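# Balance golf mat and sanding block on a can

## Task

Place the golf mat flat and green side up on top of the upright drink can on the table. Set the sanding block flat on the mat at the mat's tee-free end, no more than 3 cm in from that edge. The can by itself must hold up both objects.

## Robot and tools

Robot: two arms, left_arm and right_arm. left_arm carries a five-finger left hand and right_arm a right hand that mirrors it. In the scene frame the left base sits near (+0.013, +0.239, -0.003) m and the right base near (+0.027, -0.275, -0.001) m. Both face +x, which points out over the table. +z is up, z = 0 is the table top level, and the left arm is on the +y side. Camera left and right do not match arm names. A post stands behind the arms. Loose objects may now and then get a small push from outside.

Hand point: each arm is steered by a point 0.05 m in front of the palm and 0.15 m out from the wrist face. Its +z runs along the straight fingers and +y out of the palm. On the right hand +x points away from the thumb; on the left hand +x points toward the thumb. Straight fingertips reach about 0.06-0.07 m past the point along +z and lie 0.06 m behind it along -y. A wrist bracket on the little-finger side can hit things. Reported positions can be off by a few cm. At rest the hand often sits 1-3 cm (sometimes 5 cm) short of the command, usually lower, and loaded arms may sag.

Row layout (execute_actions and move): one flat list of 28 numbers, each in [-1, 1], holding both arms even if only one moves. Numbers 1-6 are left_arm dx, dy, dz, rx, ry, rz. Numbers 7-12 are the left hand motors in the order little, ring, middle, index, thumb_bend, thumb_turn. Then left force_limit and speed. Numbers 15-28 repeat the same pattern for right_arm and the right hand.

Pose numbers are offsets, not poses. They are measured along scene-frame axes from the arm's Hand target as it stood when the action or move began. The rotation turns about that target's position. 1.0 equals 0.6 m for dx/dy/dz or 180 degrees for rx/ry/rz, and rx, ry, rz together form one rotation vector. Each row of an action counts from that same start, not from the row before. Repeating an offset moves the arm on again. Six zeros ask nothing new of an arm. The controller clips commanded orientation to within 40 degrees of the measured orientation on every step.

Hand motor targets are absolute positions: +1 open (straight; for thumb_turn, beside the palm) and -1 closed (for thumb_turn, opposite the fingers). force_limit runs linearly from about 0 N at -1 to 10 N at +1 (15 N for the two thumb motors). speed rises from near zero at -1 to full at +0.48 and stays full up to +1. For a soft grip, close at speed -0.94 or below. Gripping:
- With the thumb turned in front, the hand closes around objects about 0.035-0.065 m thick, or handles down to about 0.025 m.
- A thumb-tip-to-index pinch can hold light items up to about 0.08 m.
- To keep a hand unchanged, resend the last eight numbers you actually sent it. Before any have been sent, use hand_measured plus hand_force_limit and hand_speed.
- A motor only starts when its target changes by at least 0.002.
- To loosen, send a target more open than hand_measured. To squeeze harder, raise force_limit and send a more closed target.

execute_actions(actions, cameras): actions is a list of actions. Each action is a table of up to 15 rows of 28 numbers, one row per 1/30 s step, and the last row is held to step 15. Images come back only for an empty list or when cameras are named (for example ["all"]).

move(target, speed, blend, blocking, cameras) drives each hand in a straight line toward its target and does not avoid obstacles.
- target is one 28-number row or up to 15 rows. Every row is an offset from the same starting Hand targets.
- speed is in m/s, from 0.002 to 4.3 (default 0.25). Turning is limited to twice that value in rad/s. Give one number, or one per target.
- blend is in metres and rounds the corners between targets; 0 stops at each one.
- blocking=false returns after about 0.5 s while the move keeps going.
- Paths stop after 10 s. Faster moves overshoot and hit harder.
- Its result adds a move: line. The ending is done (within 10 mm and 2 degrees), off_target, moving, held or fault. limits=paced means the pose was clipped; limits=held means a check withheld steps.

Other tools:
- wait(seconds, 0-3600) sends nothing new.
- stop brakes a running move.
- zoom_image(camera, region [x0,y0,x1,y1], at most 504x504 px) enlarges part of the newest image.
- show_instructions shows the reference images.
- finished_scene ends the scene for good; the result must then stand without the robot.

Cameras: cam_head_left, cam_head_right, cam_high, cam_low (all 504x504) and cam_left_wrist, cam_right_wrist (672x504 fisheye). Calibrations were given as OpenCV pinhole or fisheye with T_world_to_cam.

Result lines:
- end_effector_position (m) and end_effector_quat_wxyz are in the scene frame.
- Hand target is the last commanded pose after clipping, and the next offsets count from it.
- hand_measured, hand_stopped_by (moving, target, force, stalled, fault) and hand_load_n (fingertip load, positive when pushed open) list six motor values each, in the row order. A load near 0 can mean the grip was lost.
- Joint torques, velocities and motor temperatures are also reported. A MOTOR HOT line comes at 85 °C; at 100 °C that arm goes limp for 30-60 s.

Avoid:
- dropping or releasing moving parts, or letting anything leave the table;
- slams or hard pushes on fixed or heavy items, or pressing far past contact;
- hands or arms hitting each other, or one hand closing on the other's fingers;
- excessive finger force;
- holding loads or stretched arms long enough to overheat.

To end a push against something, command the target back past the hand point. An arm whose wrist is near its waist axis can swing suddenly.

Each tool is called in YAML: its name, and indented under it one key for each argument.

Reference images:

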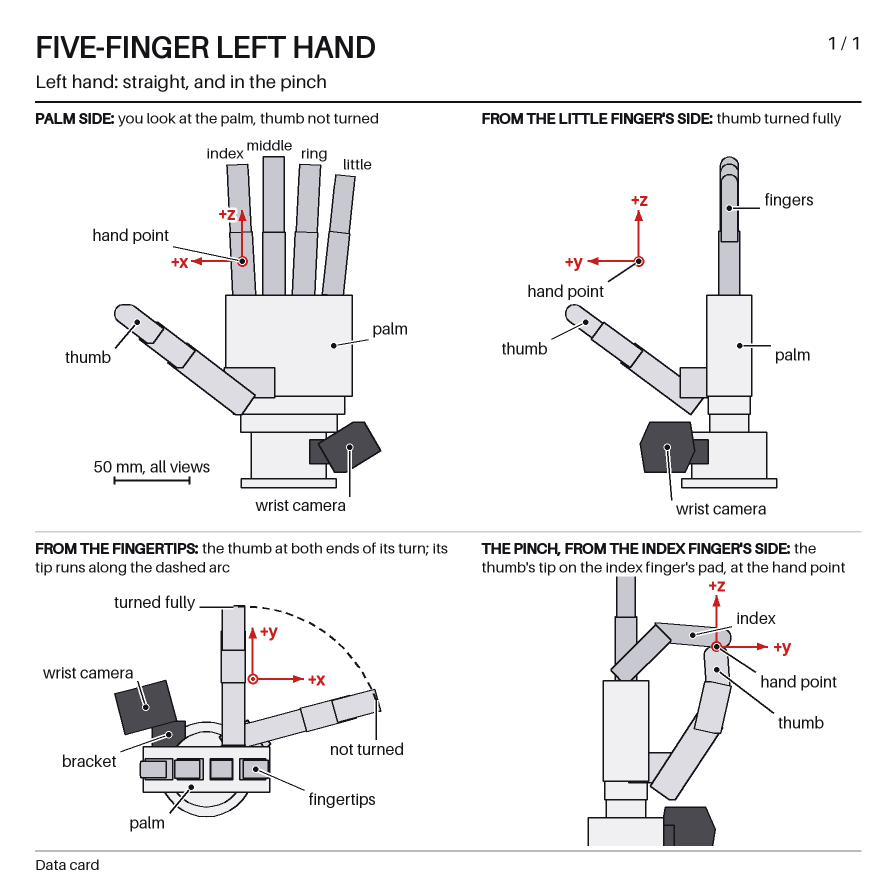

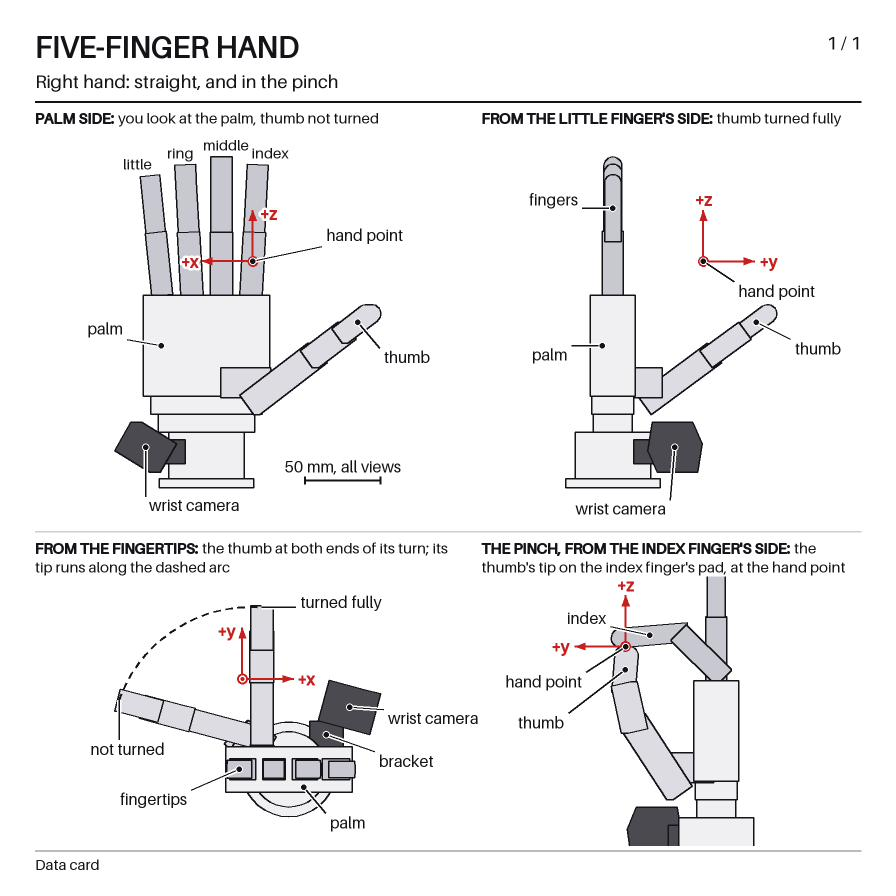

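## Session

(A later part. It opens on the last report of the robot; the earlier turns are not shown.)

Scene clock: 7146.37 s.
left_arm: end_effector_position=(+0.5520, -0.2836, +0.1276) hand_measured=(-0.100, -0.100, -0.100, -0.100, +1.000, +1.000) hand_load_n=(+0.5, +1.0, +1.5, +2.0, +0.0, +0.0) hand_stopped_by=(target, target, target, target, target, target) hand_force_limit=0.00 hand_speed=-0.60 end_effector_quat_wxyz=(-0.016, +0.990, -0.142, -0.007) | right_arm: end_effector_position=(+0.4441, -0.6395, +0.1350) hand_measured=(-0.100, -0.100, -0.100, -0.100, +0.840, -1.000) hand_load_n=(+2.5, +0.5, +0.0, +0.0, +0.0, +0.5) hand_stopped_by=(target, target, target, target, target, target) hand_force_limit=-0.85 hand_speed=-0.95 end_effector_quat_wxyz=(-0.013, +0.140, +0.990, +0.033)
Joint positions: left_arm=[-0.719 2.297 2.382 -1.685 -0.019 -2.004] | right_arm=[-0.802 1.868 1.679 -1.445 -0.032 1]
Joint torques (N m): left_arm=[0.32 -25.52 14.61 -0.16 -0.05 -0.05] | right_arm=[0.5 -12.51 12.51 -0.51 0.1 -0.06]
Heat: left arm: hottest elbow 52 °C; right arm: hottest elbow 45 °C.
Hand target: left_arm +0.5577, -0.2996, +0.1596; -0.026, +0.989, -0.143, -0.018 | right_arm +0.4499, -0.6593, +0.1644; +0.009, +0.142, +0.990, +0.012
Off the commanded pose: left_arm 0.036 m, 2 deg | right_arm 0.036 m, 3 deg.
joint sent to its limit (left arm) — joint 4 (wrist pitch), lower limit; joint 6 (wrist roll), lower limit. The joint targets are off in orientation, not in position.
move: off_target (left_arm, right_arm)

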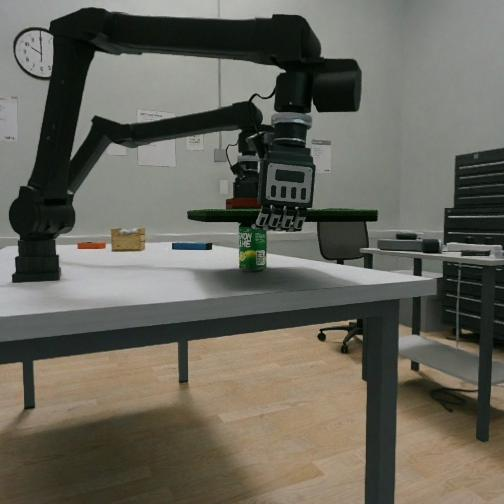

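move:
  target:
    - [0.0,0.0,-0.015,0.0,0.0,0,-0.1,-0.1,-0.1,-0.1,1,1,0,-0.6,0.0,0.0,0.0,0.0,0.0,0,-0.1,-0.1,-0.1,-0.1,0.84,-1,-0.85,-0.95]
  speed: 0.03
  cameras: ["cam_low","cam_high"]

zoom_image:
  camera: "cam_low"
  region: [170, 160, 400, 290]

zoom_image:
  camera: "cam_high"
  region: [100, 0, 300, 200]

Scene clock: 7164.90 s.
left_arm: end_effector_position=(+0.5520, -0.2836, +0.1265) hand_measured=(-0.100, -0.100, -0.100, -0.100, +1.000, +1.000) hand_load_n=(+0.5, +1.0, +1.5, +1.5, -0.5, +0.0) hand_stopped_by=(target, target, target, target, target, target) hand_force_limit=0.00 hand_speed=-0.60 end_effector_quat_wxyz=(-0.016, +0.990, -0.142, -0.008) | right_arm: end_effector_position=(+0.4439, -0.6393, +0.1350) hand_measured=(-0.100, -0.100, -0.100, -0.100, +0.840, -1.000) hand_load_n=(+2.0, +0.0, +0.0, +0.0, +0.0, +0.0) hand_stopped_by=(target, target, target, target, target, target) hand_force_limit=-0.85 hand_speed=-0.95 end_effector_quat_wxyz=(-0.014, +0.140, +0.990, +0.033)
Joint positions: left_arm=[-0.719 2.298 2.382 -1.685 -0.019 -2.004] | right_arm=[-0.802 1.868 1.679 -1.446 -0.032 1]
Joint torques (N m): left_arm=[0.38 -24.94 14.65 -0.17 -0.05 -0.04] | right_arm=[-0.21 -12.92 12.3 -0.4 0.15 -0.06]
Heat: left arm: hottest elbow 52 °C; right arm: hottest elbow 46 °C.
Hand target: left_arm +0.5577, -0.2996, +0.1505; -0.026, +0.989, -0.143, -0.018 | right_arm +0.4499, -0.6592, +0.1644; +0.008, +0.142, +0.990, +0.012
Off the commanded pose: left_arm 0.029 m, 2 deg | right_arm 0.036 m, 3 deg.
joint sent to its limit (left arm) — joint 4 (wrist pitch), lower limit; joint 6 (wrist roll), lower limit. The joint targets are off in orientation, not in position.
move: off_target (left_arm)
Images, in order (width x height): cam_high 504x504, cam_low 504x504.

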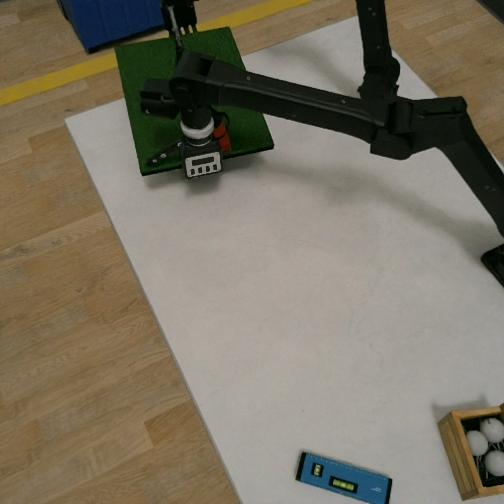

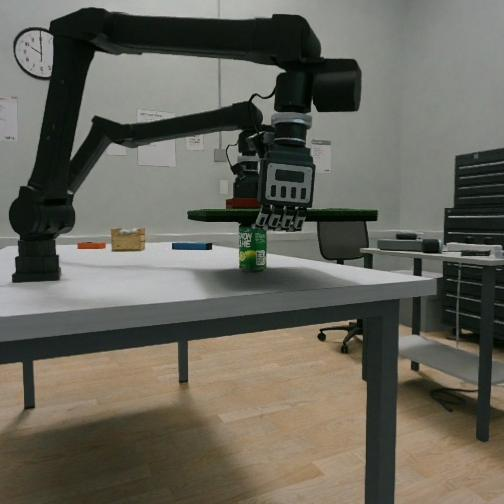

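Scaled by 2.191.

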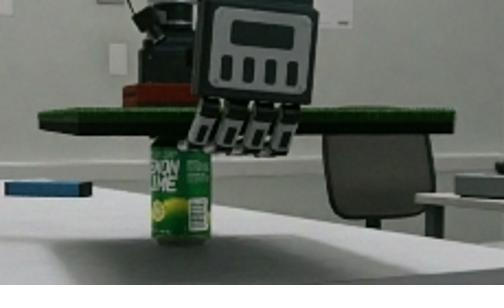

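Scaled by 2.520.

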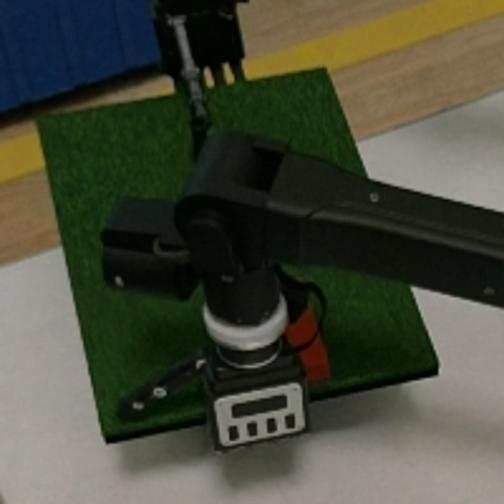

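move:
  target:
    - [0.0,0.0,-0.025,0.0,0.0,0,-0.1,-0.1,-0.1,-0.1,1,1,0,-0.6,0.0,0.0,0.0,0.0,0.0,0,-0.1,-0.1,-0.1,-0.1,0.84,-1,-0.85,-0.95]
  speed: 0.03
  cameras: ["cam_low"]

zoom_image:
  camera: "cam_low"
  region: [170, 160, 400, 290]

Scene clock: 7179.60 s.
left_arm: end_effector_position=(+0.5522, -0.2835, +0.1240) hand_measured=(-0.100, -0.100, -0.100, -0.100, +1.000, +1.000) hand_load_n=(+0.0, +0.5, +0.5, +1.0, +0.0, +0.0) hand_stopped_by=(target, target, target, target, target, target) hand_force_limit=0.00 hand_speed=-0.60 end_effector_quat_wxyz=(-0.018, +0.990, -0.142, -0.009) | right_arm: end_effector_position=(+0.4438, -0.6392, +0.1363) hand_measured=(-0.100, -0.100, -0.100, -0.100, +0.840, -1.000) hand_load_n=(+1.0, +0.0, +0.0, +0.0, +0.0, +0.0) hand_stopped_by=(target, target, target, target, target, target) hand_force_limit=-0.85 hand_speed=-0.95 end_effector_quat_wxyz=(-0.014, +0.140, +0.989, +0.033)
Joint positions: left_arm=[-0.719 2.302 2.382 -1.685 -0.019 -2.005] | right_arm=[-0.802 1.868 1.683 -1.451 -0.032 1]
Joint torques (N m): left_arm=[0.26 -23.47 14.72 -0.17 -0.09 -0.03] | right_arm=[0.38 -13.63 12.36 -0.27 0.13 -0.04]
Heat: left arm: hottest elbow 53 °C; right arm: hottest elbow 46 °C.
Hand target: left_arm +0.5577, -0.2996, +0.1357; -0.026, +0.989, -0.142, -0.018 | right_arm +0.4499, -0.6592, +0.1644; +0.009, +0.142, +0.990, +0.012
Off the commanded pose: left_arm 0.021 m, 1 deg | right_arm 0.035 m, 4 deg.
joint sent to its limit (left arm) — joint 4 (wrist pitch), lower limit; joint 6 (wrist roll), lower limit. The joint targets are off in orientation, not in position.
move: off_target (left_arm)

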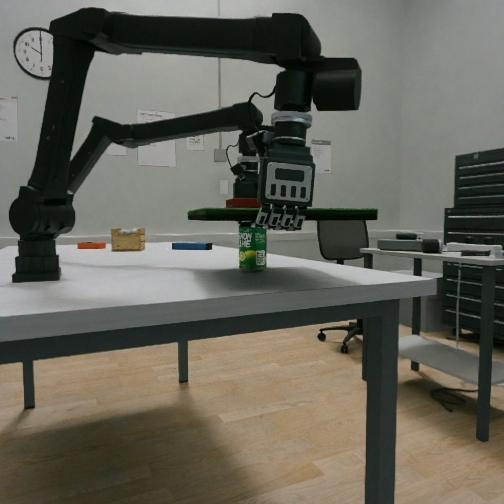

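Scaled by 2.191.

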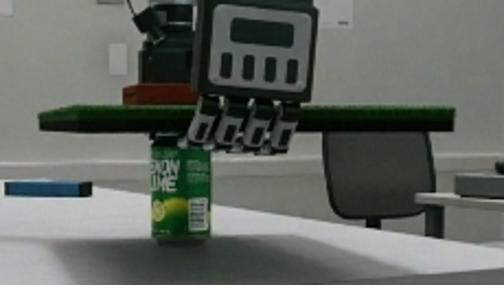

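move:
  target:
    - [0.0,0.0,-0.015,0.0,0.0,0,-0.1,-0.1,-0.1,-0.1,1,1,0,-0.6,0.0,0.0,-0.018,0.0055,0.0058,0,-0.1,-0.1,-0.1,-0.1,0.84,-1,-0.85,-0.95]
  speed: 0.03
  cameras: ["cam_low"]

zoom_image:
  camera: "cam_low"
  region: [170, 160, 400, 290]

Scene clock: 7190.33 s.
left_arm: end_effector_position=(+0.5538, -0.2848, +0.1241) hand_measured=(-0.100, -0.100, -0.100, -0.100, +1.000, +1.000) hand_load_n=(+0.0, +0.0, +0.5, +1.0, -0.5, +0.0) hand_stopped_by=(target, target, target, target, target, target) hand_force_limit=0.00 hand_speed=-0.60 end_effector_quat_wxyz=(-0.017, +0.990, -0.142, -0.008) | right_arm: end_effector_position=(+0.4433, -0.6393, +0.1329) hand_measured=(-0.100, -0.100, -0.100, -0.100, +0.840, -1.000) hand_load_n=(+1.0, +0.0, +0.0, +0.5, +0.0, +0.0) hand_stopped_by=(target, target, target, target, target, target) hand_force_limit=-0.85 hand_speed=-0.95 end_effector_quat_wxyz=(-0.020, +0.140, +0.989, +0.037)
Joint positions: left_arm=[-0.719 2.307 2.39 -1.685 -0.02 -2.005] | right_arm=[-0.802 1.879 1.689 -1.459 -0.03 1]
Joint torques (N m): left_arm=[0.32 -22.89 14.12 -0.17 -0.09 -0.03] | right_arm=[1.26 -12.45 11.84 -0.34 0.1 -0.06]
Heat: left arm: hottest elbow 53 °C; right arm: hottest elbow 47 °C.
Hand target: left_arm +0.5577, -0.2996, +0.1264; -0.026, +0.989, -0.143, -0.018 | right_arm +0.4500, -0.6593, +0.1536; -0.002, +0.142, +0.990, +0.019
Off the commanded pose: left_arm 0.016 m, 2 deg | right_arm 0.030 m, 3 deg.
joint sent to its limit (left arm) — joint 4 (wrist pitch), lower limit; joint 6 (wrist roll), lower limit. The joint targets are off in orientation, not in position.
move: off_target (left_arm, right_arm)

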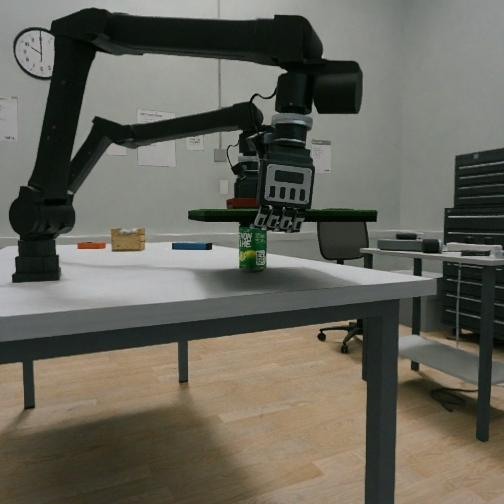

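Scaled by 2.191.

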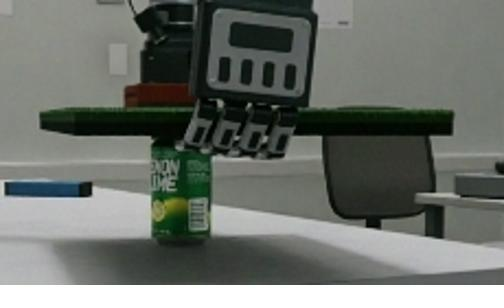

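move:
  target:
    - [0.0,0.0,-0.018,0.0,0.0,0,-0.1,-0.1,-0.1,-0.1,1,1,0,-0.6,0.0,0.0,-0.003,0.001,0.001,0,-0.1,-0.1,-0.1,-0.1,0.88,-1,-0.85,-0.95]
  speed: 0.03
  cameras: ["cam_low"]

zoom_image:
  camera: "cam_low"
  region: [170, 160, 400, 290]

Scene clock: 7200.27 s.
left_arm: end_effector_position=(+0.5557, -0.2862, +0.1217) hand_measured=(-0.100, -0.100, -0.100, -0.100, +1.000, +1.000) hand_load_n=(+0.0, +0.0, +0.0, +0.0, +0.0, +0.0) hand_stopped_by=(target, target, target, target, target, target) hand_force_limit=0.00 hand_speed=-0.60 end_effector_quat_wxyz=(-0.017, +0.990, -0.140, -0.007) | right_arm: end_effector_position=(+0.4440, -0.6402, +0.1339) hand_measured=(-0.100, -0.100, -0.100, -0.100, +0.880, -1.000) hand_load_n=(+0.5, +0.0, +0.0, +0.0, +0.0, +0.0) hand_stopped_by=(target, target, target, target, target, target) hand_force_limit=-0.85 hand_speed=-0.95 end_effector_quat_wxyz=(-0.019, +0.140, +0.989, +0.036)
Joint positions: left_arm=[-0.719 2.315 2.4 -1.685 -0.02 -2.008] | right_arm=[-0.802 1.88 1.694 -1.461 -0.029 1]
Joint torques (N m): left_arm=[0.21 -22.3 13.49 -0.17 -0.11 0] | right_arm=[0.85 -11.87 11.85 -0.31 0.15 -0.04]
Heat: left arm: hottest elbow 54 °C; right arm: hottest elbow 47 °C.
Hand target: left_arm +0.5577, -0.2996, +0.1157; -0.026, +0.989, -0.142, -0.018 | right_arm +0.4499, -0.6593, +0.1519; -0.004, +0.142, +0.990, +0.021
Off the commanded pose: left_arm 0.015 m, 2 deg | right_arm 0.027 m, 3 deg.
joint sent to its limit (left arm) — joint 4 (wrist pitch), lower limit. The joint targets still meet the commanded pose.
move: off_target (left_arm, right_arm)

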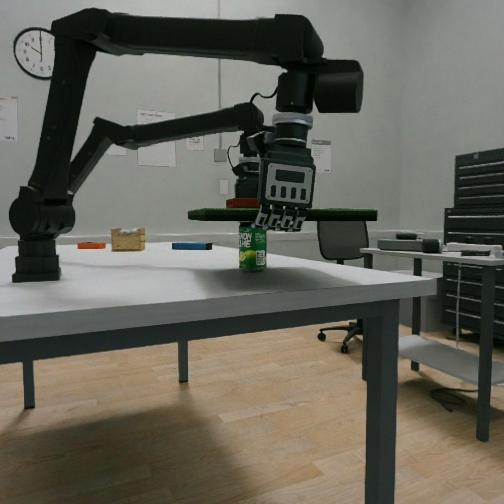

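Scaled by 2.191.

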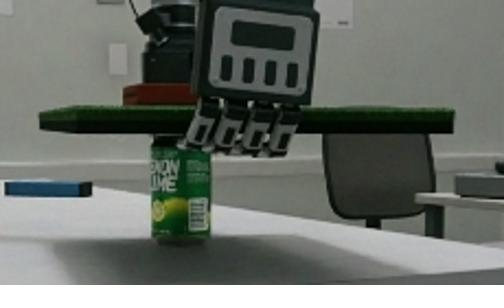

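move:
  target:
    - [0.0,0.0,-0.01,0.0,0.0,0,-0.1,-0.1,-0.1,-0.1,1,1,0,-0.6,0.0,0.0,0.0,0.0,0.0,0,-0.1,-0.1,-0.1,-0.1,1.0,-1,-0.85,-0.9]
  speed: 0.03
  cameras: ["cam_low"]

zoom_image:
  camera: "cam_low"
  region: [170, 160, 400, 290]

Scene clock: 7210.33 s.
left_arm: end_effector_position=(+0.5557, -0.2860, +0.1150) hand_measured=(-0.100, -0.100, -0.100, -0.100, +1.000, +1.000) hand_load_n=(+0.0, +0.0, +0.0, +0.0, +0.0, +0.0) hand_stopped_by=(target, target, target, target, target, target) hand_force_limit=0.00 hand_speed=-0.60 end_effector_quat_wxyz=(-0.019, +0.990, -0.140, -0.011) | right_arm: end_effector_position=(+0.4440, -0.6402, +0.1339) hand_measured=(-0.100, -0.100, -0.100, -0.100, +1.000, -1.000) hand_load_n=(+0.5, +0.0, +0.0, +0.0, +0.0, +0.0) hand_stopped_by=(target, target, target, target, target, target) hand_force_limit=-0.85 hand_speed=-0.90 end_effector_quat_wxyz=(-0.019, +0.140, +0.989, +0.036)
Joint positions: left_arm=[-0.719 2.325 2.4 -1.685 -0.021 -2.008] | right_arm=[-0.802 1.88 1.694 -1.461 -0.029 1]
Joint torques (N m): left_arm=[0.21 -22.42 13.49 -0.23 -0.11 0.01] | right_arm=[0.62 -11.75 11.96 -0.1 0.11 -0.06]
Motor temperatures (°C): left_arm=[32 38 55 30 32 33] | right_arm=[29 39 48 32 32 31]
Heat: left arm: hottest elbow 55 °C; right arm: hottest elbow 48 °C.
Hand target: left_arm +0.5577, -0.2996, +0.1098; -0.026, +0.989, -0.142, -0.017 | right_arm +0.4499, -0.6593, +0.1519; -0.004, +0.142, +0.990, +0.021
Off the commanded pose: left_arm 0.015 m, 1 deg | right_arm 0.027 m, 3 deg.
joint sent to its limit (left arm) — joint 4 (wrist pitch), lower limit. The joint targets still meet the commanded pose.
move: off_target (left_arm)

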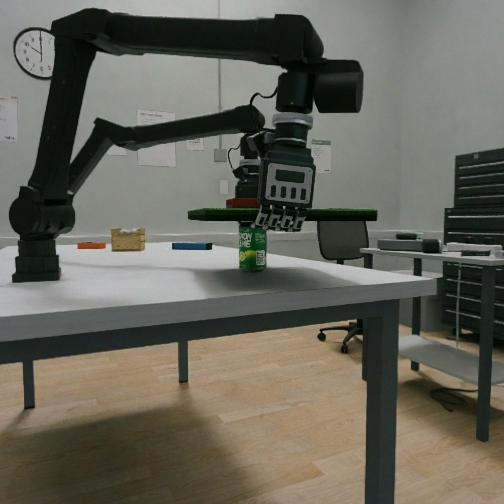

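Scaled by 2.191.

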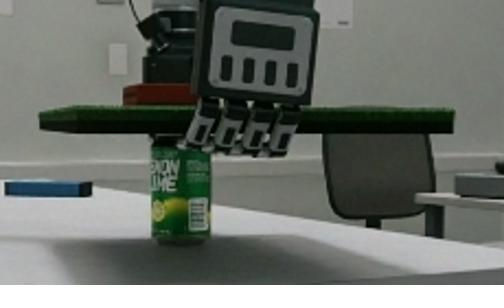

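move:
  target:
    - [0.0,0.0,0.0,0.0,0.0,0,-0.1,-0.1,-0.1,-0.1,1,1,0,-0.6,0.0,0.0,-0.009,0.0027,0.0028,0,-0.1,-0.1,-0.1,-0.1,1.0,-1,-0.85,-0.9]
  speed: 0.03
  cameras: ["cam_low"]

zoom_image:
  camera: "cam_low"
  region: [170, 160, 400, 290]

Scene clock: 7217.37 s.
left_arm: end_effector_position=(+0.5557, -0.2860, +0.1150) hand_measured=(-0.100, -0.100, -0.100, -0.100, +1.000, +1.000) hand_load_n=(+0.0, +0.0, +0.0, +0.0, +0.0, +0.0) hand_stopped_by=(target, target, target, target, target, target) hand_force_limit=0.00 hand_speed=-0.60 end_effector_quat_wxyz=(-0.019, +0.990, -0.140, -0.011) | right_arm: end_effector_position=(+0.4439, -0.6403, +0.1277) hand_measured=(-0.100, -0.100, -0.100, -0.100, +1.000, -1.000) hand_load_n=(+0.5, +0.0, +0.0, +0.0, +0.0, +0.0) hand_stopped_by=(target, target, target, target, target, target) hand_force_limit=-0.85 hand_speed=-0.90 end_effector_quat_wxyz=(-0.025, +0.140, +0.989, +0.040)
Joint positions: left_arm=[-0.719 2.325 2.4 -1.685 -0.021 -2.008] | right_arm=[-0.802 1.893 1.696 -1.464 -0.029 1]
Joint torques (N m): left_arm=[0.26 -22.42 13.53 -0.18 -0.12 0.01] | right_arm=[0.91 -12.98 11.88 -0.18 0.08 -0.07]
Motor temperatures (°C): left_arm=[32 38 55 30 32 33] | right_arm=[29 39 48 32 32 31]
Heat: left arm: hottest elbow 55 °C; right arm: hottest elbow 48 °C.
Hand target: left_arm +0.5577, -0.2996, +0.1098; -0.026, +0.989, -0.142, -0.017 | right_arm +0.4498, -0.6592, +0.1464; -0.009, +0.143, +0.989, +0.024
Off the commanded pose: left_arm 0.015 m, 1 deg | right_arm 0.027 m, 3 deg.
joint sent to its limit (left arm) — joint 4 (wrist pitch), lower limit. The joint targets still meet the commanded pose.
move: off_target (right_arm)

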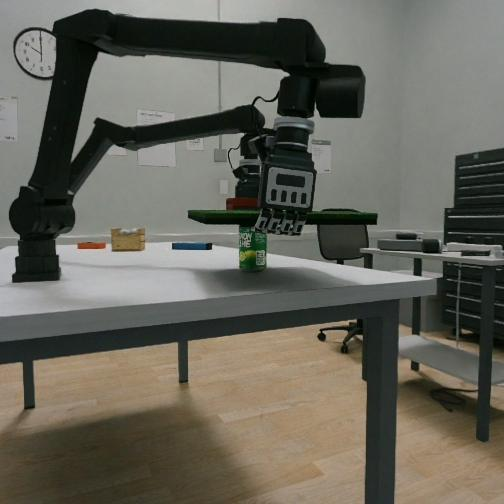

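Scaled by 2.191.

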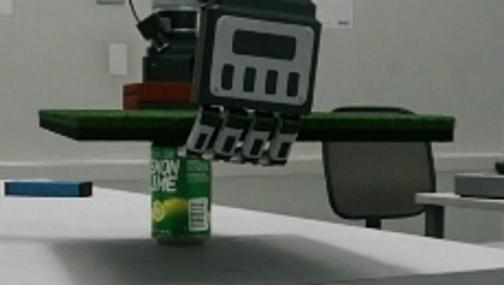

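move:
  target:
    - [0.0,0.0,0.11,0.0,0.0,0,-0.1,-0.1,-0.1,-0.1,1,1,0,-0.6,0.0,0.0,0.05,-0.015,-0.0158,0,-0.1,-0.1,-0.1,-0.1,0.84,-1,-0.85,-0.95]
  speed: 0.03
  cameras: ["cam_low"]

zoom_image:
  camera: "cam_low"
  region: [170, 160, 400, 290]

Scene clock: 7257.03 s.
left_arm: end_effector_position=(+0.5558, -0.2862, +0.1254) hand_measured=(-0.100, -0.100, -0.100, -0.100, +1.000, +1.000) hand_load_n=(+0.5, +0.5, +1.0, +2.0, +0.0, +0.0) hand_stopped_by=(target, target, target, target, target, target) hand_force_limit=0.00 hand_speed=-0.60 end_effector_quat_wxyz=(-0.015, +0.990, -0.139, -0.005) | right_arm: end_effector_position=(+0.4444, -0.6407, +0.1362) hand_measured=(-0.100, -0.100, -0.100, -0.100, +0.840, -1.000) hand_load_n=(+2.0, +0.0, +0.0, +0.0, +0.0, +0.0) hand_stopped_by=(target, target, target, target, target, target) hand_force_limit=-0.85 hand_speed=-0.95 end_effector_quat_wxyz=(-0.017, +0.140, +0.989, +0.035)
Joint positions: left_arm=[-0.719 2.311 2.4 -1.685 -0.02 -2.01] | right_arm=[-0.802 1.877 1.696 -1.461 -0.03 1]
Joint torques (N m): left_arm=[0.26 -28.86 13.34 -0.14 0.04 0.03] | right_arm=[0.26 -15.74 11.04 0.47 -0.03 -0.06]
Motor temperatures (°C): left_arm=[32 38 57 30 32 32] | right_arm=[29 40 46 32 32 31]
Heat: left arm: hottest elbow 57 °C; right arm: hottest elbow 46 °C.
Hand target: left_arm +0.5578, -0.2996, +0.1756; -0.026, +0.989, -0.142, -0.018 | right_arm +0.4498, -0.6594, +0.1763; +0.019, +0.142, +0.990, +0.005
Off the commanded pose: left_arm 0.052 m, 2 deg | right_arm 0.045 m, 5 deg.
joint sent to its limit (left arm) — joint 4 (wrist pitch), lower limit; joint 6 (wrist roll), lower limit. The joint targets are off in orientation, not in position.
move: off_target (left_arm, right_arm)

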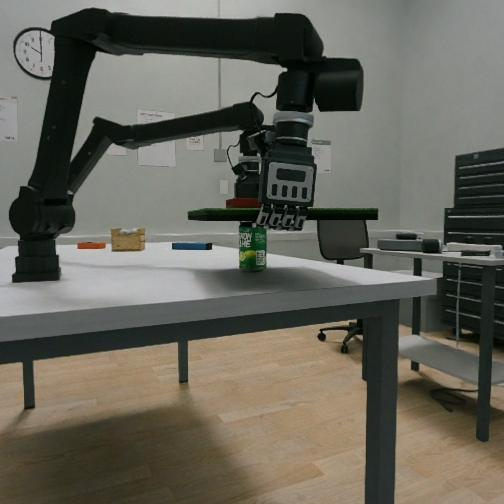

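Scaled by 2.191.

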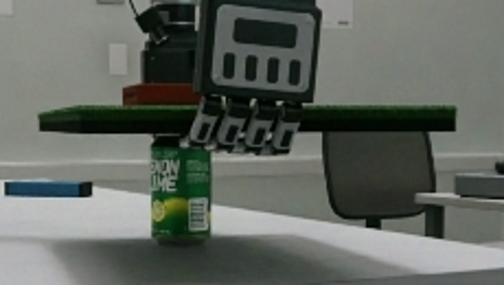

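move:
  target:
    - [0.0,0.0,0.03,0.0,0.0,0,-0.1,-0.1,-0.1,-0.1,1,1,0,-0.6,0.0,0.0,0.018,-0.005,-0.0053,0,-0.1,-0.1,-0.1,-0.1,0.84,-1,-0.85,-0.95]
    - [-0.002,0.04,0.03,0.0,0.0,0,-0.1,-0.1,-0.1,-0.1,1,1,0,-0.6,0.006,0.04,0.018,-0.005,-0.0053,0,-0.1,-0.1,-0.1,-0.1,0.84,-1,-0.85,-0.95]
  speed: 0.03
  blend: [0.002,0]
  cameras: ["cam_low","cam_high"]

zoom_image:
  camera: "cam_low"
  region: [170, 160, 400, 290]

zoom_image:
  camera: "cam_high"
  region: [100, 0, 300, 200]

Scene clock: 7270.57 s.
left_arm: end_effector_position=(+0.5524, -0.2833, +0.1489) hand_measured=(-0.100, -0.100, -0.100, -0.100, +1.000, +1.000) hand_load_n=(+0.5, +1.5, +1.5, +2.0, +0.0, +0.0) hand_stopped_by=(target, target, target, target, target, target) hand_force_limit=0.00 hand_speed=-0.60 end_effector_quat_wxyz=(-0.008, +0.990, -0.138, +0.005) | right_arm: end_effector_position=(+0.4469, -0.6391, +0.1603) hand_measured=(-0.100, -0.100, -0.100, -0.100, +0.840, -1.000) hand_load_n=(+2.5, +0.0, +0.0, +0.0, +0.0, +0.0) hand_stopped_by=(target, target, target, target, target, target) hand_force_limit=-0.85 hand_speed=-0.95 end_effector_quat_wxyz=(+0.007, +0.145, +0.989, +0.016)
Joint positions: left_arm=[-0.719 2.268 2.382 -1.685 -0.019 -2.011] | right_arm=[-0.798 1.822 1.682 -1.441 -0.034 1.015]
Joint torques (N m): left_arm=[2.32 -29.63 10.3 -0.12 0 0.23] | right_arm=[3.08 -15.15 8.29 0.68 -0.04 0.1]
Motor temperatures (°C): left_arm=[32 39 57 30 32 32] | right_arm=[29 39 45 32 32 31]
Heat: left arm: hottest elbow 57 °C; right arm: hottest elbow 45 °C.
Hand target: left_arm +0.5565, -0.2756, +0.1936; -0.026, +0.989, -0.142, -0.018 | right_arm +0.4534, -0.6354, +0.1872; +0.029, +0.142, +0.989, -0.002
Off the commanded pose: left_arm 0.046 m, 3 deg | right_arm 0.028 m, 3 deg.
joint sent to its limit (left arm) — joint 4 (wrist pitch), lower limit. The joint targets are off in orientation, not in position.
move: off_target (left_arm, right_arm)
Images, in order (width x height): cam_high 504x504, cam_low 504x504.

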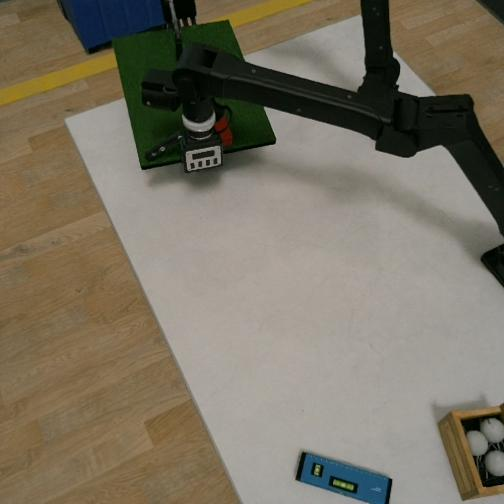

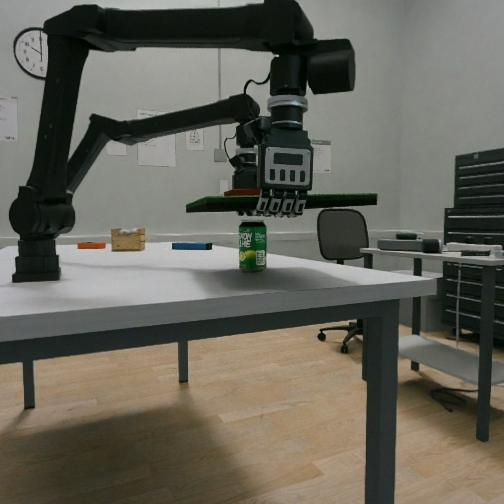

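Scaled by 2.191.

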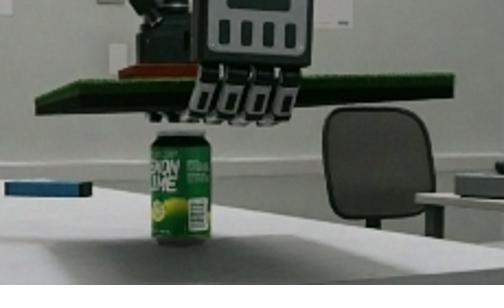

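Scaled by 2.520.

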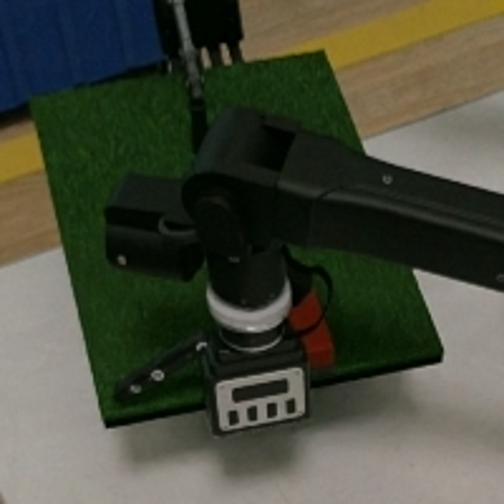

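move:
  target:
    - [0.008,0.036,-0.015,0.0,0.0,0,-0.1,-0.1,-0.1,-0.1,1,1,0,-0.6,0.006,0.036,-0.03,0.009,0.0095,0,-0.1,-0.1,-0.1,-0.1,0.84,-1,-0.85,-0.95]
  speed: 0.03
  cameras: ["cam_low","cam_high"]

zoom_image:
  camera: "cam_low"
  region: [170, 160, 400, 290]

zoom_image:
  camera: "cam_high"
  region: [100, 0, 300, 200]

Scene clock: 7295.07 s.
left_arm: end_effector_position=(+0.5563, -0.2628, +0.1399) hand_measured=(-0.100, -0.100, -0.100, -0.100, +1.000, +1.000) hand_load_n=(+0.5, +1.0, +1.5, +2.0, +0.0, +0.0) hand_stopped_by=(target, target, target, target, target, target) hand_force_limit=0.00 hand_speed=-0.60 end_effector_quat_wxyz=(-0.018, +0.990, -0.139, -0.007) | right_arm: end_effector_position=(+0.4505, -0.6175, +0.1428) hand_measured=(-0.100, -0.100, -0.100, -0.100, +0.840, -1.000) hand_load_n=(+2.5, +0.5, +0.0, +0.0, +0.0, +0.0) hand_stopped_by=(target, target, target, target, target, target) hand_force_limit=-0.85 hand_speed=-0.95 end_effector_quat_wxyz=(-0.009, +0.146, +0.989, +0.028)
Joint positions: left_arm=[-0.694 2.254 2.339 -1.685 -0.023 -1.985] | right_arm=[-0.766 1.822 1.634 -1.433 -0.032 1.047]
Joint torques (N m): left_arm=[2.55 -29.92 10.21 -0.16 -0.01 0.28] | right_arm=[3.14 -16.03 7.98 0.54 0.02 0.07]
Heat: left arm: hottest elbow 53 °C; right arm: hottest elbow 45 °C.
Hand target: left_arm +0.5614, -0.2540, +0.1848; -0.026, +0.989, -0.143, -0.018 | right_arm +0.4570, -0.6139, +0.1691; +0.012, +0.142, +0.990, +0.010
Off the commanded pose: left_arm 0.046 m, 2 deg | right_arm 0.027 m, 3 deg.
joint sent to its limit (left arm) — joint 4 (wrist pitch), lower limit. The joint targets are off in orientation, not in position.
move: off_target (left_arm, right_arm)
Images, in order (width x height): cam_high 504x504, cam_low 504x504.

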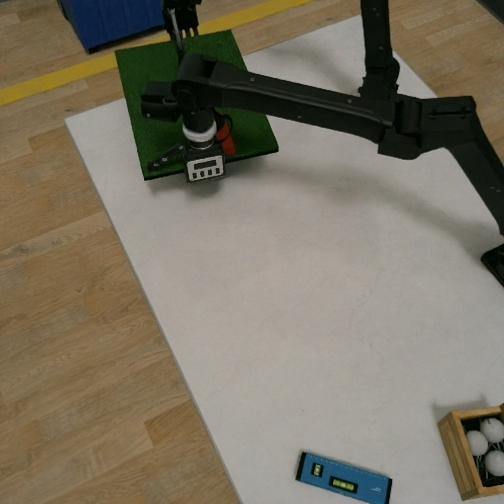

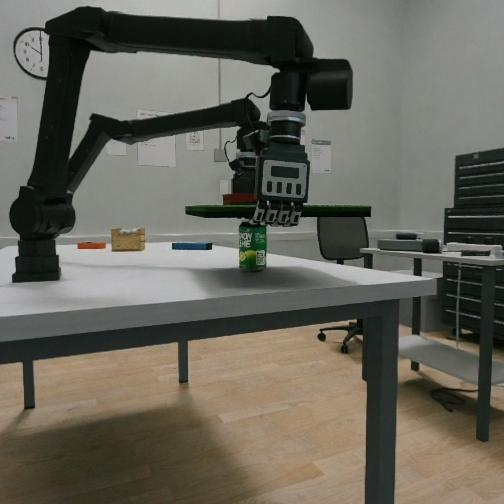

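Scaled by 2.191.

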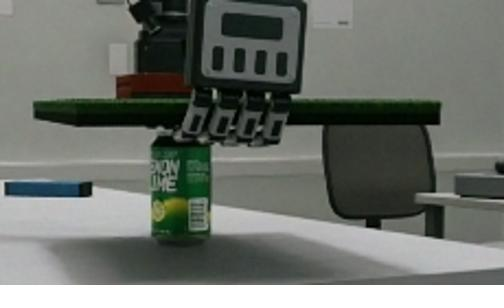

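Scaled by 2.520.

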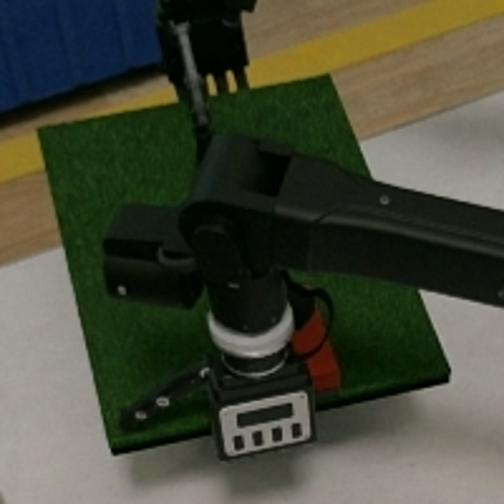

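move:
  target:
    - [0.0,0.002,-0.045,0.0,0.0,0,-0.1,-0.1,-0.1,-0.1,1,1,0,-0.6,0.0,0.002,-0.008,0.0026,0.0028,0,-0.1,-0.1,-0.1,-0.1,0.84,-1,-0.85,-0.95]
  speed: 0.03
  cameras: ["cam_low"]

zoom_image:
  camera: "cam_low"
  region: [170, 160, 400, 290]

Scene clock: 7316.13 s.
left_arm: end_effector_position=(+0.5547, -0.2611, +0.1362) hand_measured=(-0.100, -0.100, -0.100, -0.100, +1.000, +1.000) hand_load_n=(+0.5, +1.5, +1.5, +2.5, +0.0, +0.0) hand_stopped_by=(target, target, target, target, target, target) hand_force_limit=0.00 hand_speed=-0.60 end_effector_quat_wxyz=(-0.021, +0.990, -0.140, -0.010) | right_arm: end_effector_position=(+0.4511, -0.6170, +0.1428) hand_measured=(-0.100, -0.100, -0.100, -0.100, +0.840, -1.000) hand_load_n=(+2.5, +0.0, +0.0, +0.0, +0.0, +0.0) hand_stopped_by=(target, target, target, target, target, target) hand_force_limit=-0.85 hand_speed=-0.95 end_effector_quat_wxyz=(-0.010, +0.146, +0.989, +0.028)
Joint positions: left_arm=[-0.694 2.254 2.33 -1.685 -0.025 -1.983] | right_arm=[-0.765 1.822 1.634 -1.433 -0.032 1.049]
Joint torques (N m): left_arm=[2.67 -26.99 10.21 -0.2 -0.03 0.29] | right_arm=[2.61 -14.39 7.72 0.17 0.06 0.09]
Motor temperatures (°C): left_arm=[32 41 52 30 32 33] | right_arm=[29 39 43 32 32 31]
Heat: left arm: hottest elbow 52 °C; right arm: hottest elbow 43 °C.
Hand target: left_arm +0.5613, -0.2528, +0.1577; -0.026, +0.989, -0.143, -0.018 | right_arm +0.4570, -0.6126, +0.1643; +0.007, +0.143, +0.990, +0.013
Off the commanded pose: left_arm 0.024 m, 1 deg | right_arm 0.023 m, 3 deg.
joint sent to its limit (left arm) — joint 4 (wrist pitch), lower limit. The joint targets are off in orientation, not in position.
move: off_target (left_arm, right_arm)

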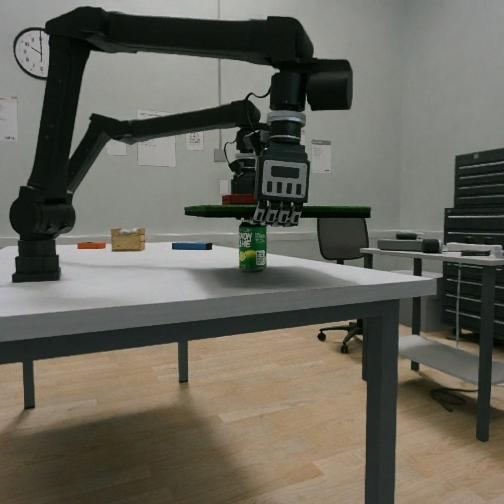

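Scaled by 2.191.

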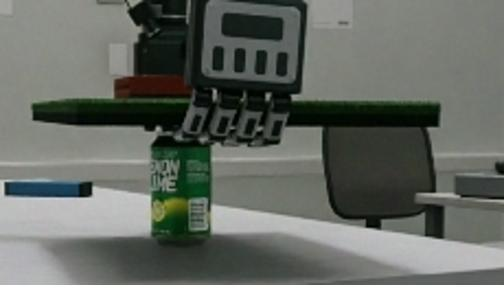

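move:
  target:
    - [0.0,0.0,-0.05,0.0,0.0,0,-0.1,-0.1,-0.1,-0.1,1,1,0,-0.6,0.0,0.0,-0.02,0.006,0.0063,0,-0.1,-0.1,-0.1,-0.1,0.84,-1,-0.85,-0.95]
  speed: 0.03
  cameras: ["cam_low"]

zoom_image:
  camera: "cam_low"
  region: [170, 160, 400, 290]

Scene clock: 7323.93 s.
left_arm: end_effector_position=(+0.5547, -0.2608, +0.1214) hand_measured=(-0.100, -0.100, -0.100, -0.100, +1.000, +1.000) hand_load_n=(+0.5, +1.5, +1.0, +1.0, +0.0, +0.0) hand_stopped_by=(target, target, target, target, target, target) hand_force_limit=0.00 hand_speed=-0.60 end_effector_quat_wxyz=(-0.027, +0.989, -0.142, -0.018) | right_arm: end_effector_position=(+0.4513, -0.6167, +0.1427) hand_measured=(-0.100, -0.100, -0.100, -0.100, +0.840, -1.000) hand_load_n=(+2.0, +0.5, +0.0, +0.0, +0.0, +0.0) hand_stopped_by=(target, target, target, target, target, target) hand_force_limit=-0.85 hand_speed=-0.95 end_effector_quat_wxyz=(-0.010, +0.146, +0.989, +0.027)
Joint positions: left_arm=[-0.694 2.275 2.33 -1.685 -0.028 -1.978] | right_arm=[-0.763 1.822 1.634 -1.433 -0.03 1.051]
Joint torques (N m): left_arm=[2.26 -25.35 10.22 -0.2 -0.04 0.26] | right_arm=[3.25 -12.51 7.95 -0.06 0.06 0.08]
Heat: left arm: hottest elbow 51 °C; right arm: hottest elbow 42 °C.
Hand target: left_arm +0.5613, -0.2528, +0.1277; -0.026, +0.989, -0.143, -0.018 | right_arm +0.4570, -0.6127, +0.1523; -0.004, +0.143, +0.990, +0.021
Off the commanded pose: left_arm 0.012 m, 0 deg | right_arm 0.012 m, 1 deg.
joint sent to its limit (left arm) — joint 4 (wrist pitch), lower limit. The joint targets still meet the commanded pose.
move: off_target (left_arm, right_arm)

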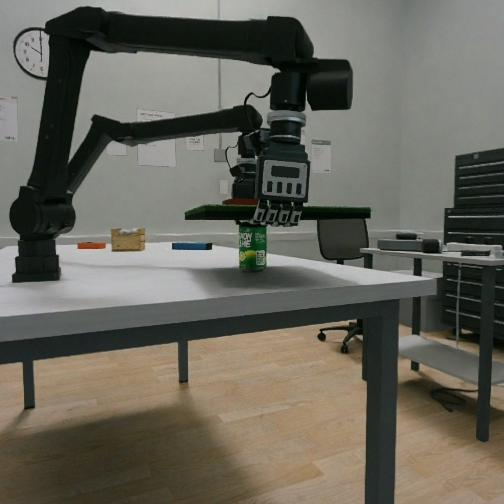

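Scaled by 2.191.

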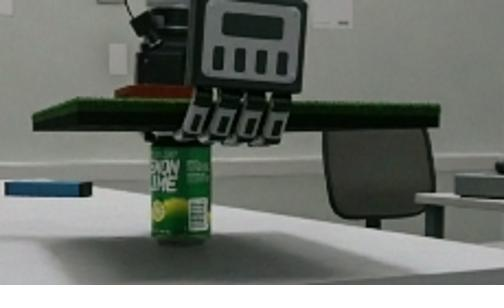

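move:
  target:
    - [0.0,0.0,0.0,0.0,0.0,0,-0.1,-0.1,-0.1,-0.1,1,1,0,-0.6,0.0,0.0,-0.015,0.0045,0.0047,0,-0.1,-0.1,-0.1,-0.1,0.9,-1,-0.85,-0.95]
  speed: 0.03
  cameras: ["cam_low"]

zoom_image:
  camera: "cam_low"
  region: [170, 160, 400, 290]

Scene clock: 7332.93 s.
left_arm: end_effector_position=(+0.5545, -0.2608, +0.1214) hand_measured=(-0.100, -0.100, -0.100, -0.100, +1.000, +1.000) hand_load_n=(+0.5, +1.0, +0.5, +0.0, -0.5, +0.0) hand_stopped_by=(target, target, target, target, target, target) hand_force_limit=0.00 hand_speed=-0.60 end_effector_quat_wxyz=(-0.027, +0.989, -0.144, -0.018) | right_arm: end_effector_position=(+0.4513, -0.6168, +0.1385) hand_measured=(-0.100, -0.100, -0.100, -0.100, +0.900, -1.000) hand_load_n=(+0.5, +0.0, +0.0, +0.0, +0.0, +0.5) hand_stopped_by=(target, target, target, target, target, target) hand_force_limit=-0.85 hand_speed=-0.95 end_effector_quat_wxyz=(-0.013, +0.146, +0.989, +0.030)
Joint positions: left_arm=[-0.694 2.275 2.33 -1.685 -0.028 -1.975] | right_arm=[-0.763 1.83 1.634 -1.433 -0.03 1.051]
Joint torques (N m): left_arm=[2.55 -25.47 10.14 -0.23 -0.03 0.23] | right_arm=[2.08 -12.34 8.13 -0.03 0.05 0.11]
Heat: left arm: hottest elbow 50 °C; right arm: hottest elbow 42 °C.
Hand target: left_arm +0.5613, -0.2528, +0.1277; -0.026, +0.989, -0.143, -0.018 | right_arm +0.4570, -0.6126, +0.1435; -0.012, +0.143, +0.989, +0.027
Off the commanded pose: left_arm 0.012 m, 0 deg | right_arm 0.009 m, 0 deg.
joint sent to its limit (left arm) — joint 4 (wrist pitch), lower limit. The joint targets still meet the commanded pose.
move: done

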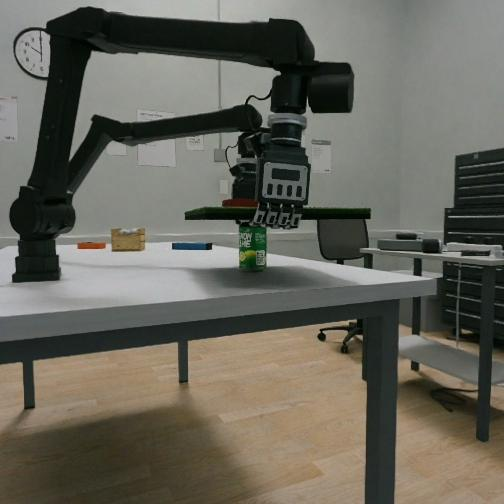

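Scaled by 2.191.

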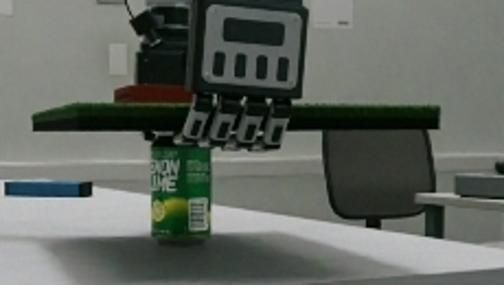

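move:
  target:
    - [0.0,0.0,0.0,0.0,0.0,0,-0.1,-0.1,-0.1,-0.1,1,1,0,-0.6,0.0,0.0,-0.01,0.003,0.0032,0,-0.1,-0.1,-0.1,-0.1,1.0,-1,-0.85,-0.95]
  speed: 0.03
  cameras: ["cam_low"]

zoom_image:
  camera: "cam_low"
  region: [170, 160, 400, 290]

Scene clock: 7342.93 s.
left_arm: end_effector_position=(+0.5544, -0.2609, +0.1214) hand_measured=(-0.100, -0.100, -0.100, -0.100, +1.000, +1.000) hand_load_n=(+0.5, +0.5, +0.0, +0.0, +0.0, +0.0) hand_stopped_by=(target, target, target, target, target, target) hand_force_limit=0.00 hand_speed=-0.60 end_effector_quat_wxyz=(-0.027, +0.989, -0.144, -0.018) | right_arm: end_effector_position=(+0.4513, -0.6169, +0.1355) hand_measured=(-0.100, -0.100, -0.100, -0.100, +1.000, -1.000) hand_load_n=(+0.5, +0.0, +0.0, +0.0, +0.0, +0.0) hand_stopped_by=(target, target, target, target, target, target) hand_force_limit=-0.85 hand_speed=-0.95 end_effector_quat_wxyz=(-0.016, +0.146, +0.989, +0.031)
Joint positions: left_arm=[-0.694 2.275 2.33 -1.685 -0.028 -1.974] | right_arm=[-0.763 1.835 1.634 -1.433 -0.03 1.051]
Joint torques (N m): left_arm=[2.55 -25.47 10.14 -0.23 -0.03 0.21] | right_arm=[2.49 -11.87 8.29 -0.06 0.07 0.07]
Heat: left arm: hottest elbow 50 °C; right arm: hottest elbow 42 °C.
Hand target: left_arm +0.5613, -0.2528, +0.1277; -0.026, +0.989, -0.143, -0.018 | right_arm +0.4570, -0.6126, +0.1375; -0.018, +0.143, +0.989, +0.031
Off the commanded pose: left_arm 0.012 m, 0 deg | right_arm 0.007 m, 0 deg.
joint sent to its limit (left arm) — joint 4 (wrist pitch), lower limit. The joint targets still meet the commanded pose.
move: done

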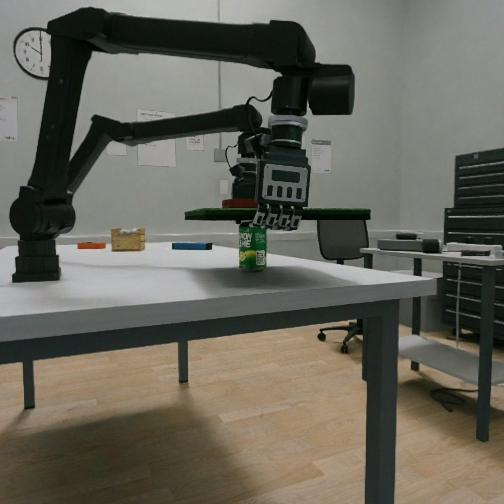

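Scaled by 2.191.

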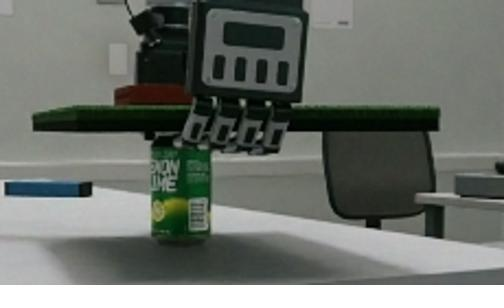

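move:
  target:
    - [0.0,0.0,-0.015,0.0,0.0,0,-0.1,-0.1,-0.1,-0.1,1,1,0,-0.6,0.0,0.0,-0.008,0.0024,0.0025,0,-0.1,-0.1,-0.1,-0.1,1.0,-1,-0.85,-0.95]
  speed: 0.03
  cameras: ["cam_low"]

zoom_image:
  camera: "cam_low"
  region: [170, 160, 400, 290]

Scene clock: 7353.13 s.
left_arm: end_effector_position=(+0.5546, -0.2611, +0.1215) hand_measured=(-0.100, -0.100, -0.100, -0.100, +1.000, +1.000) hand_load_n=(+0.5, +0.0, +0.0, +0.0, +0.0, +0.0) hand_stopped_by=(target, target, target, target, target, target) hand_force_limit=0.00 hand_speed=-0.60 end_effector_quat_wxyz=(-0.027, +0.989, -0.145, -0.018) | right_arm: end_effector_position=(+0.4508, -0.6159, +0.1316) hand_measured=(-0.100, -0.100, -0.100, -0.100, +1.000, -1.000) hand_load_n=(+0.0, +0.0, +0.0, +0.5, +0.0, +0.0) hand_stopped_by=(target, target, target, target, target, target) hand_force_limit=-0.85 hand_speed=-0.95 end_effector_quat_wxyz=(-0.020, +0.146, +0.988, +0.035)
Joint positions: left_arm=[-0.694 2.275 2.33 -1.684 -0.028 -1.973] | right_arm=[-0.763 1.843 1.634 -1.437 -0.029 1.051]
Joint torques (N m): left_arm=[2.55 -25.29 8.68 0.54 -0.04 0.22] | right_arm=[2.61 -11.93 8.34 -0.13 0.14 0.08]
Heat: left arm: hottest elbow 49 °C; right arm: hottest elbow 41 °C.
Hand target: left_arm +0.5613, -0.2529, +0.1187; -0.026, +0.989, -0.142, -0.017 | right_arm +0.4570, -0.6126, +0.1327; -0.022, +0.143, +0.989, +0.034
Off the commanded pose: left_arm 0.011 m, 0 deg | right_arm 0.007 m, 0 deg.
move: off_target (left_arm)

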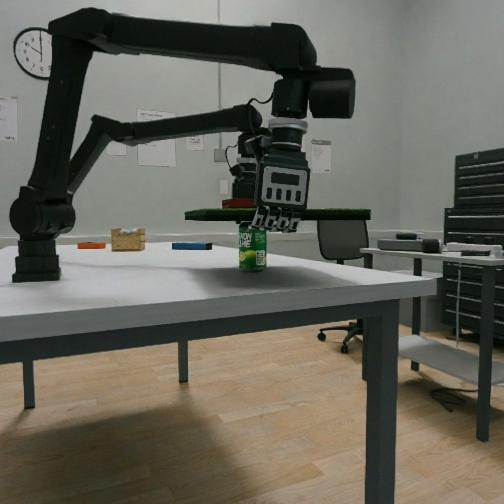

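Scaled by 2.191.

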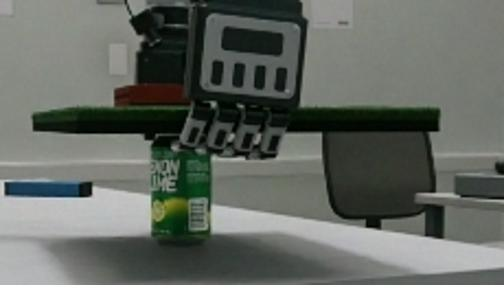

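move:
  target:
    - [0.0,0.0,0.0,0.0,0.0,0,-0.1,-0.1,-0.1,-0.1,1,1,0,-0.6,0.0,0.0,-0.01,0.003,0.0032,0,-0.1,-0.1,-0.1,-0.1,1.0,-1,-0.85,-0.95]
  speed: 0.03
  cameras: ["cam_low"]

zoom_image:
  camera: "cam_low"
  region: [170, 160, 400, 290]

Scene clock: 7361.90 s.
left_arm: end_effector_position=(+0.5546, -0.2611, +0.1215) hand_measured=(-0.100, -0.100, -0.100, -0.100, +1.000, +1.000) hand_load_n=(+0.0, +0.0, +0.0, +0.0, +0.0, +0.0) hand_stopped_by=(target, target, target, target, target, target) hand_force_limit=0.00 hand_speed=-0.60 end_effector_quat_wxyz=(-0.027, +0.989, -0.145, -0.018) | right_arm: end_effector_position=(+0.4502, -0.6154, +0.1241) hand_measured=(-0.100, -0.100, -0.100, -0.100, +1.000, -1.000) hand_load_n=(+0.5, +0.5, +0.0, +0.0, +0.0, +0.0) hand_stopped_by=(target, target, target, target, target, target) hand_force_limit=-0.85 hand_speed=-0.95 end_effector_quat_wxyz=(-0.027, +0.146, +0.988, +0.040)
Joint positions: left_arm=[-0.694 2.275 2.33 -1.684 -0.028 -1.973] | right_arm=[-0.763 1.857 1.634 -1.44 -0.029 1.051]
Joint torques (N m): left_arm=[2.49 -25.23 8.66 0.55 -0.04 0.2] | right_arm=[2.78 -12.34 8.5 -0.27 0.02 0.1]
Heat: left arm: hottest elbow 48 °C; right arm: hottest elbow 41 °C.
Hand target: left_arm +0.5613, -0.2529, +0.1187; -0.026, +0.989, -0.143, -0.018 | right_arm +0.4570, -0.6126, +0.1266; -0.028, +0.143, +0.989, +0.038
Off the commanded pose: left_arm 0.011 m, 0 deg | right_arm 0.008 m, 0 deg.
move: done

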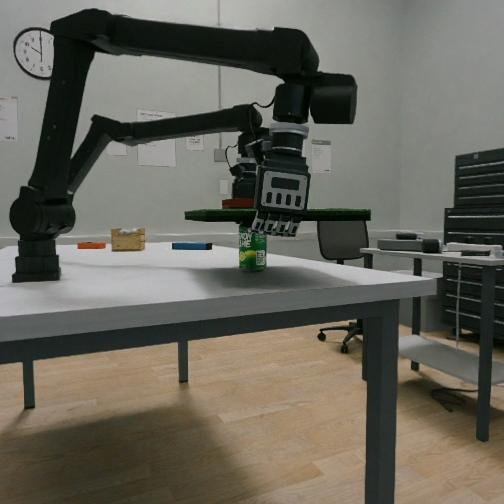

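Scaled by 2.191.

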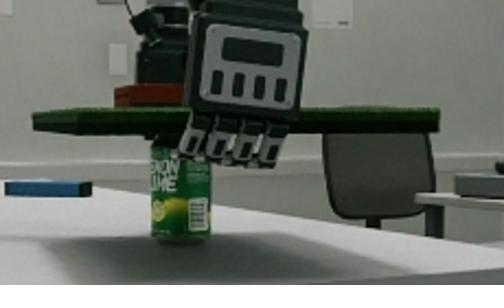

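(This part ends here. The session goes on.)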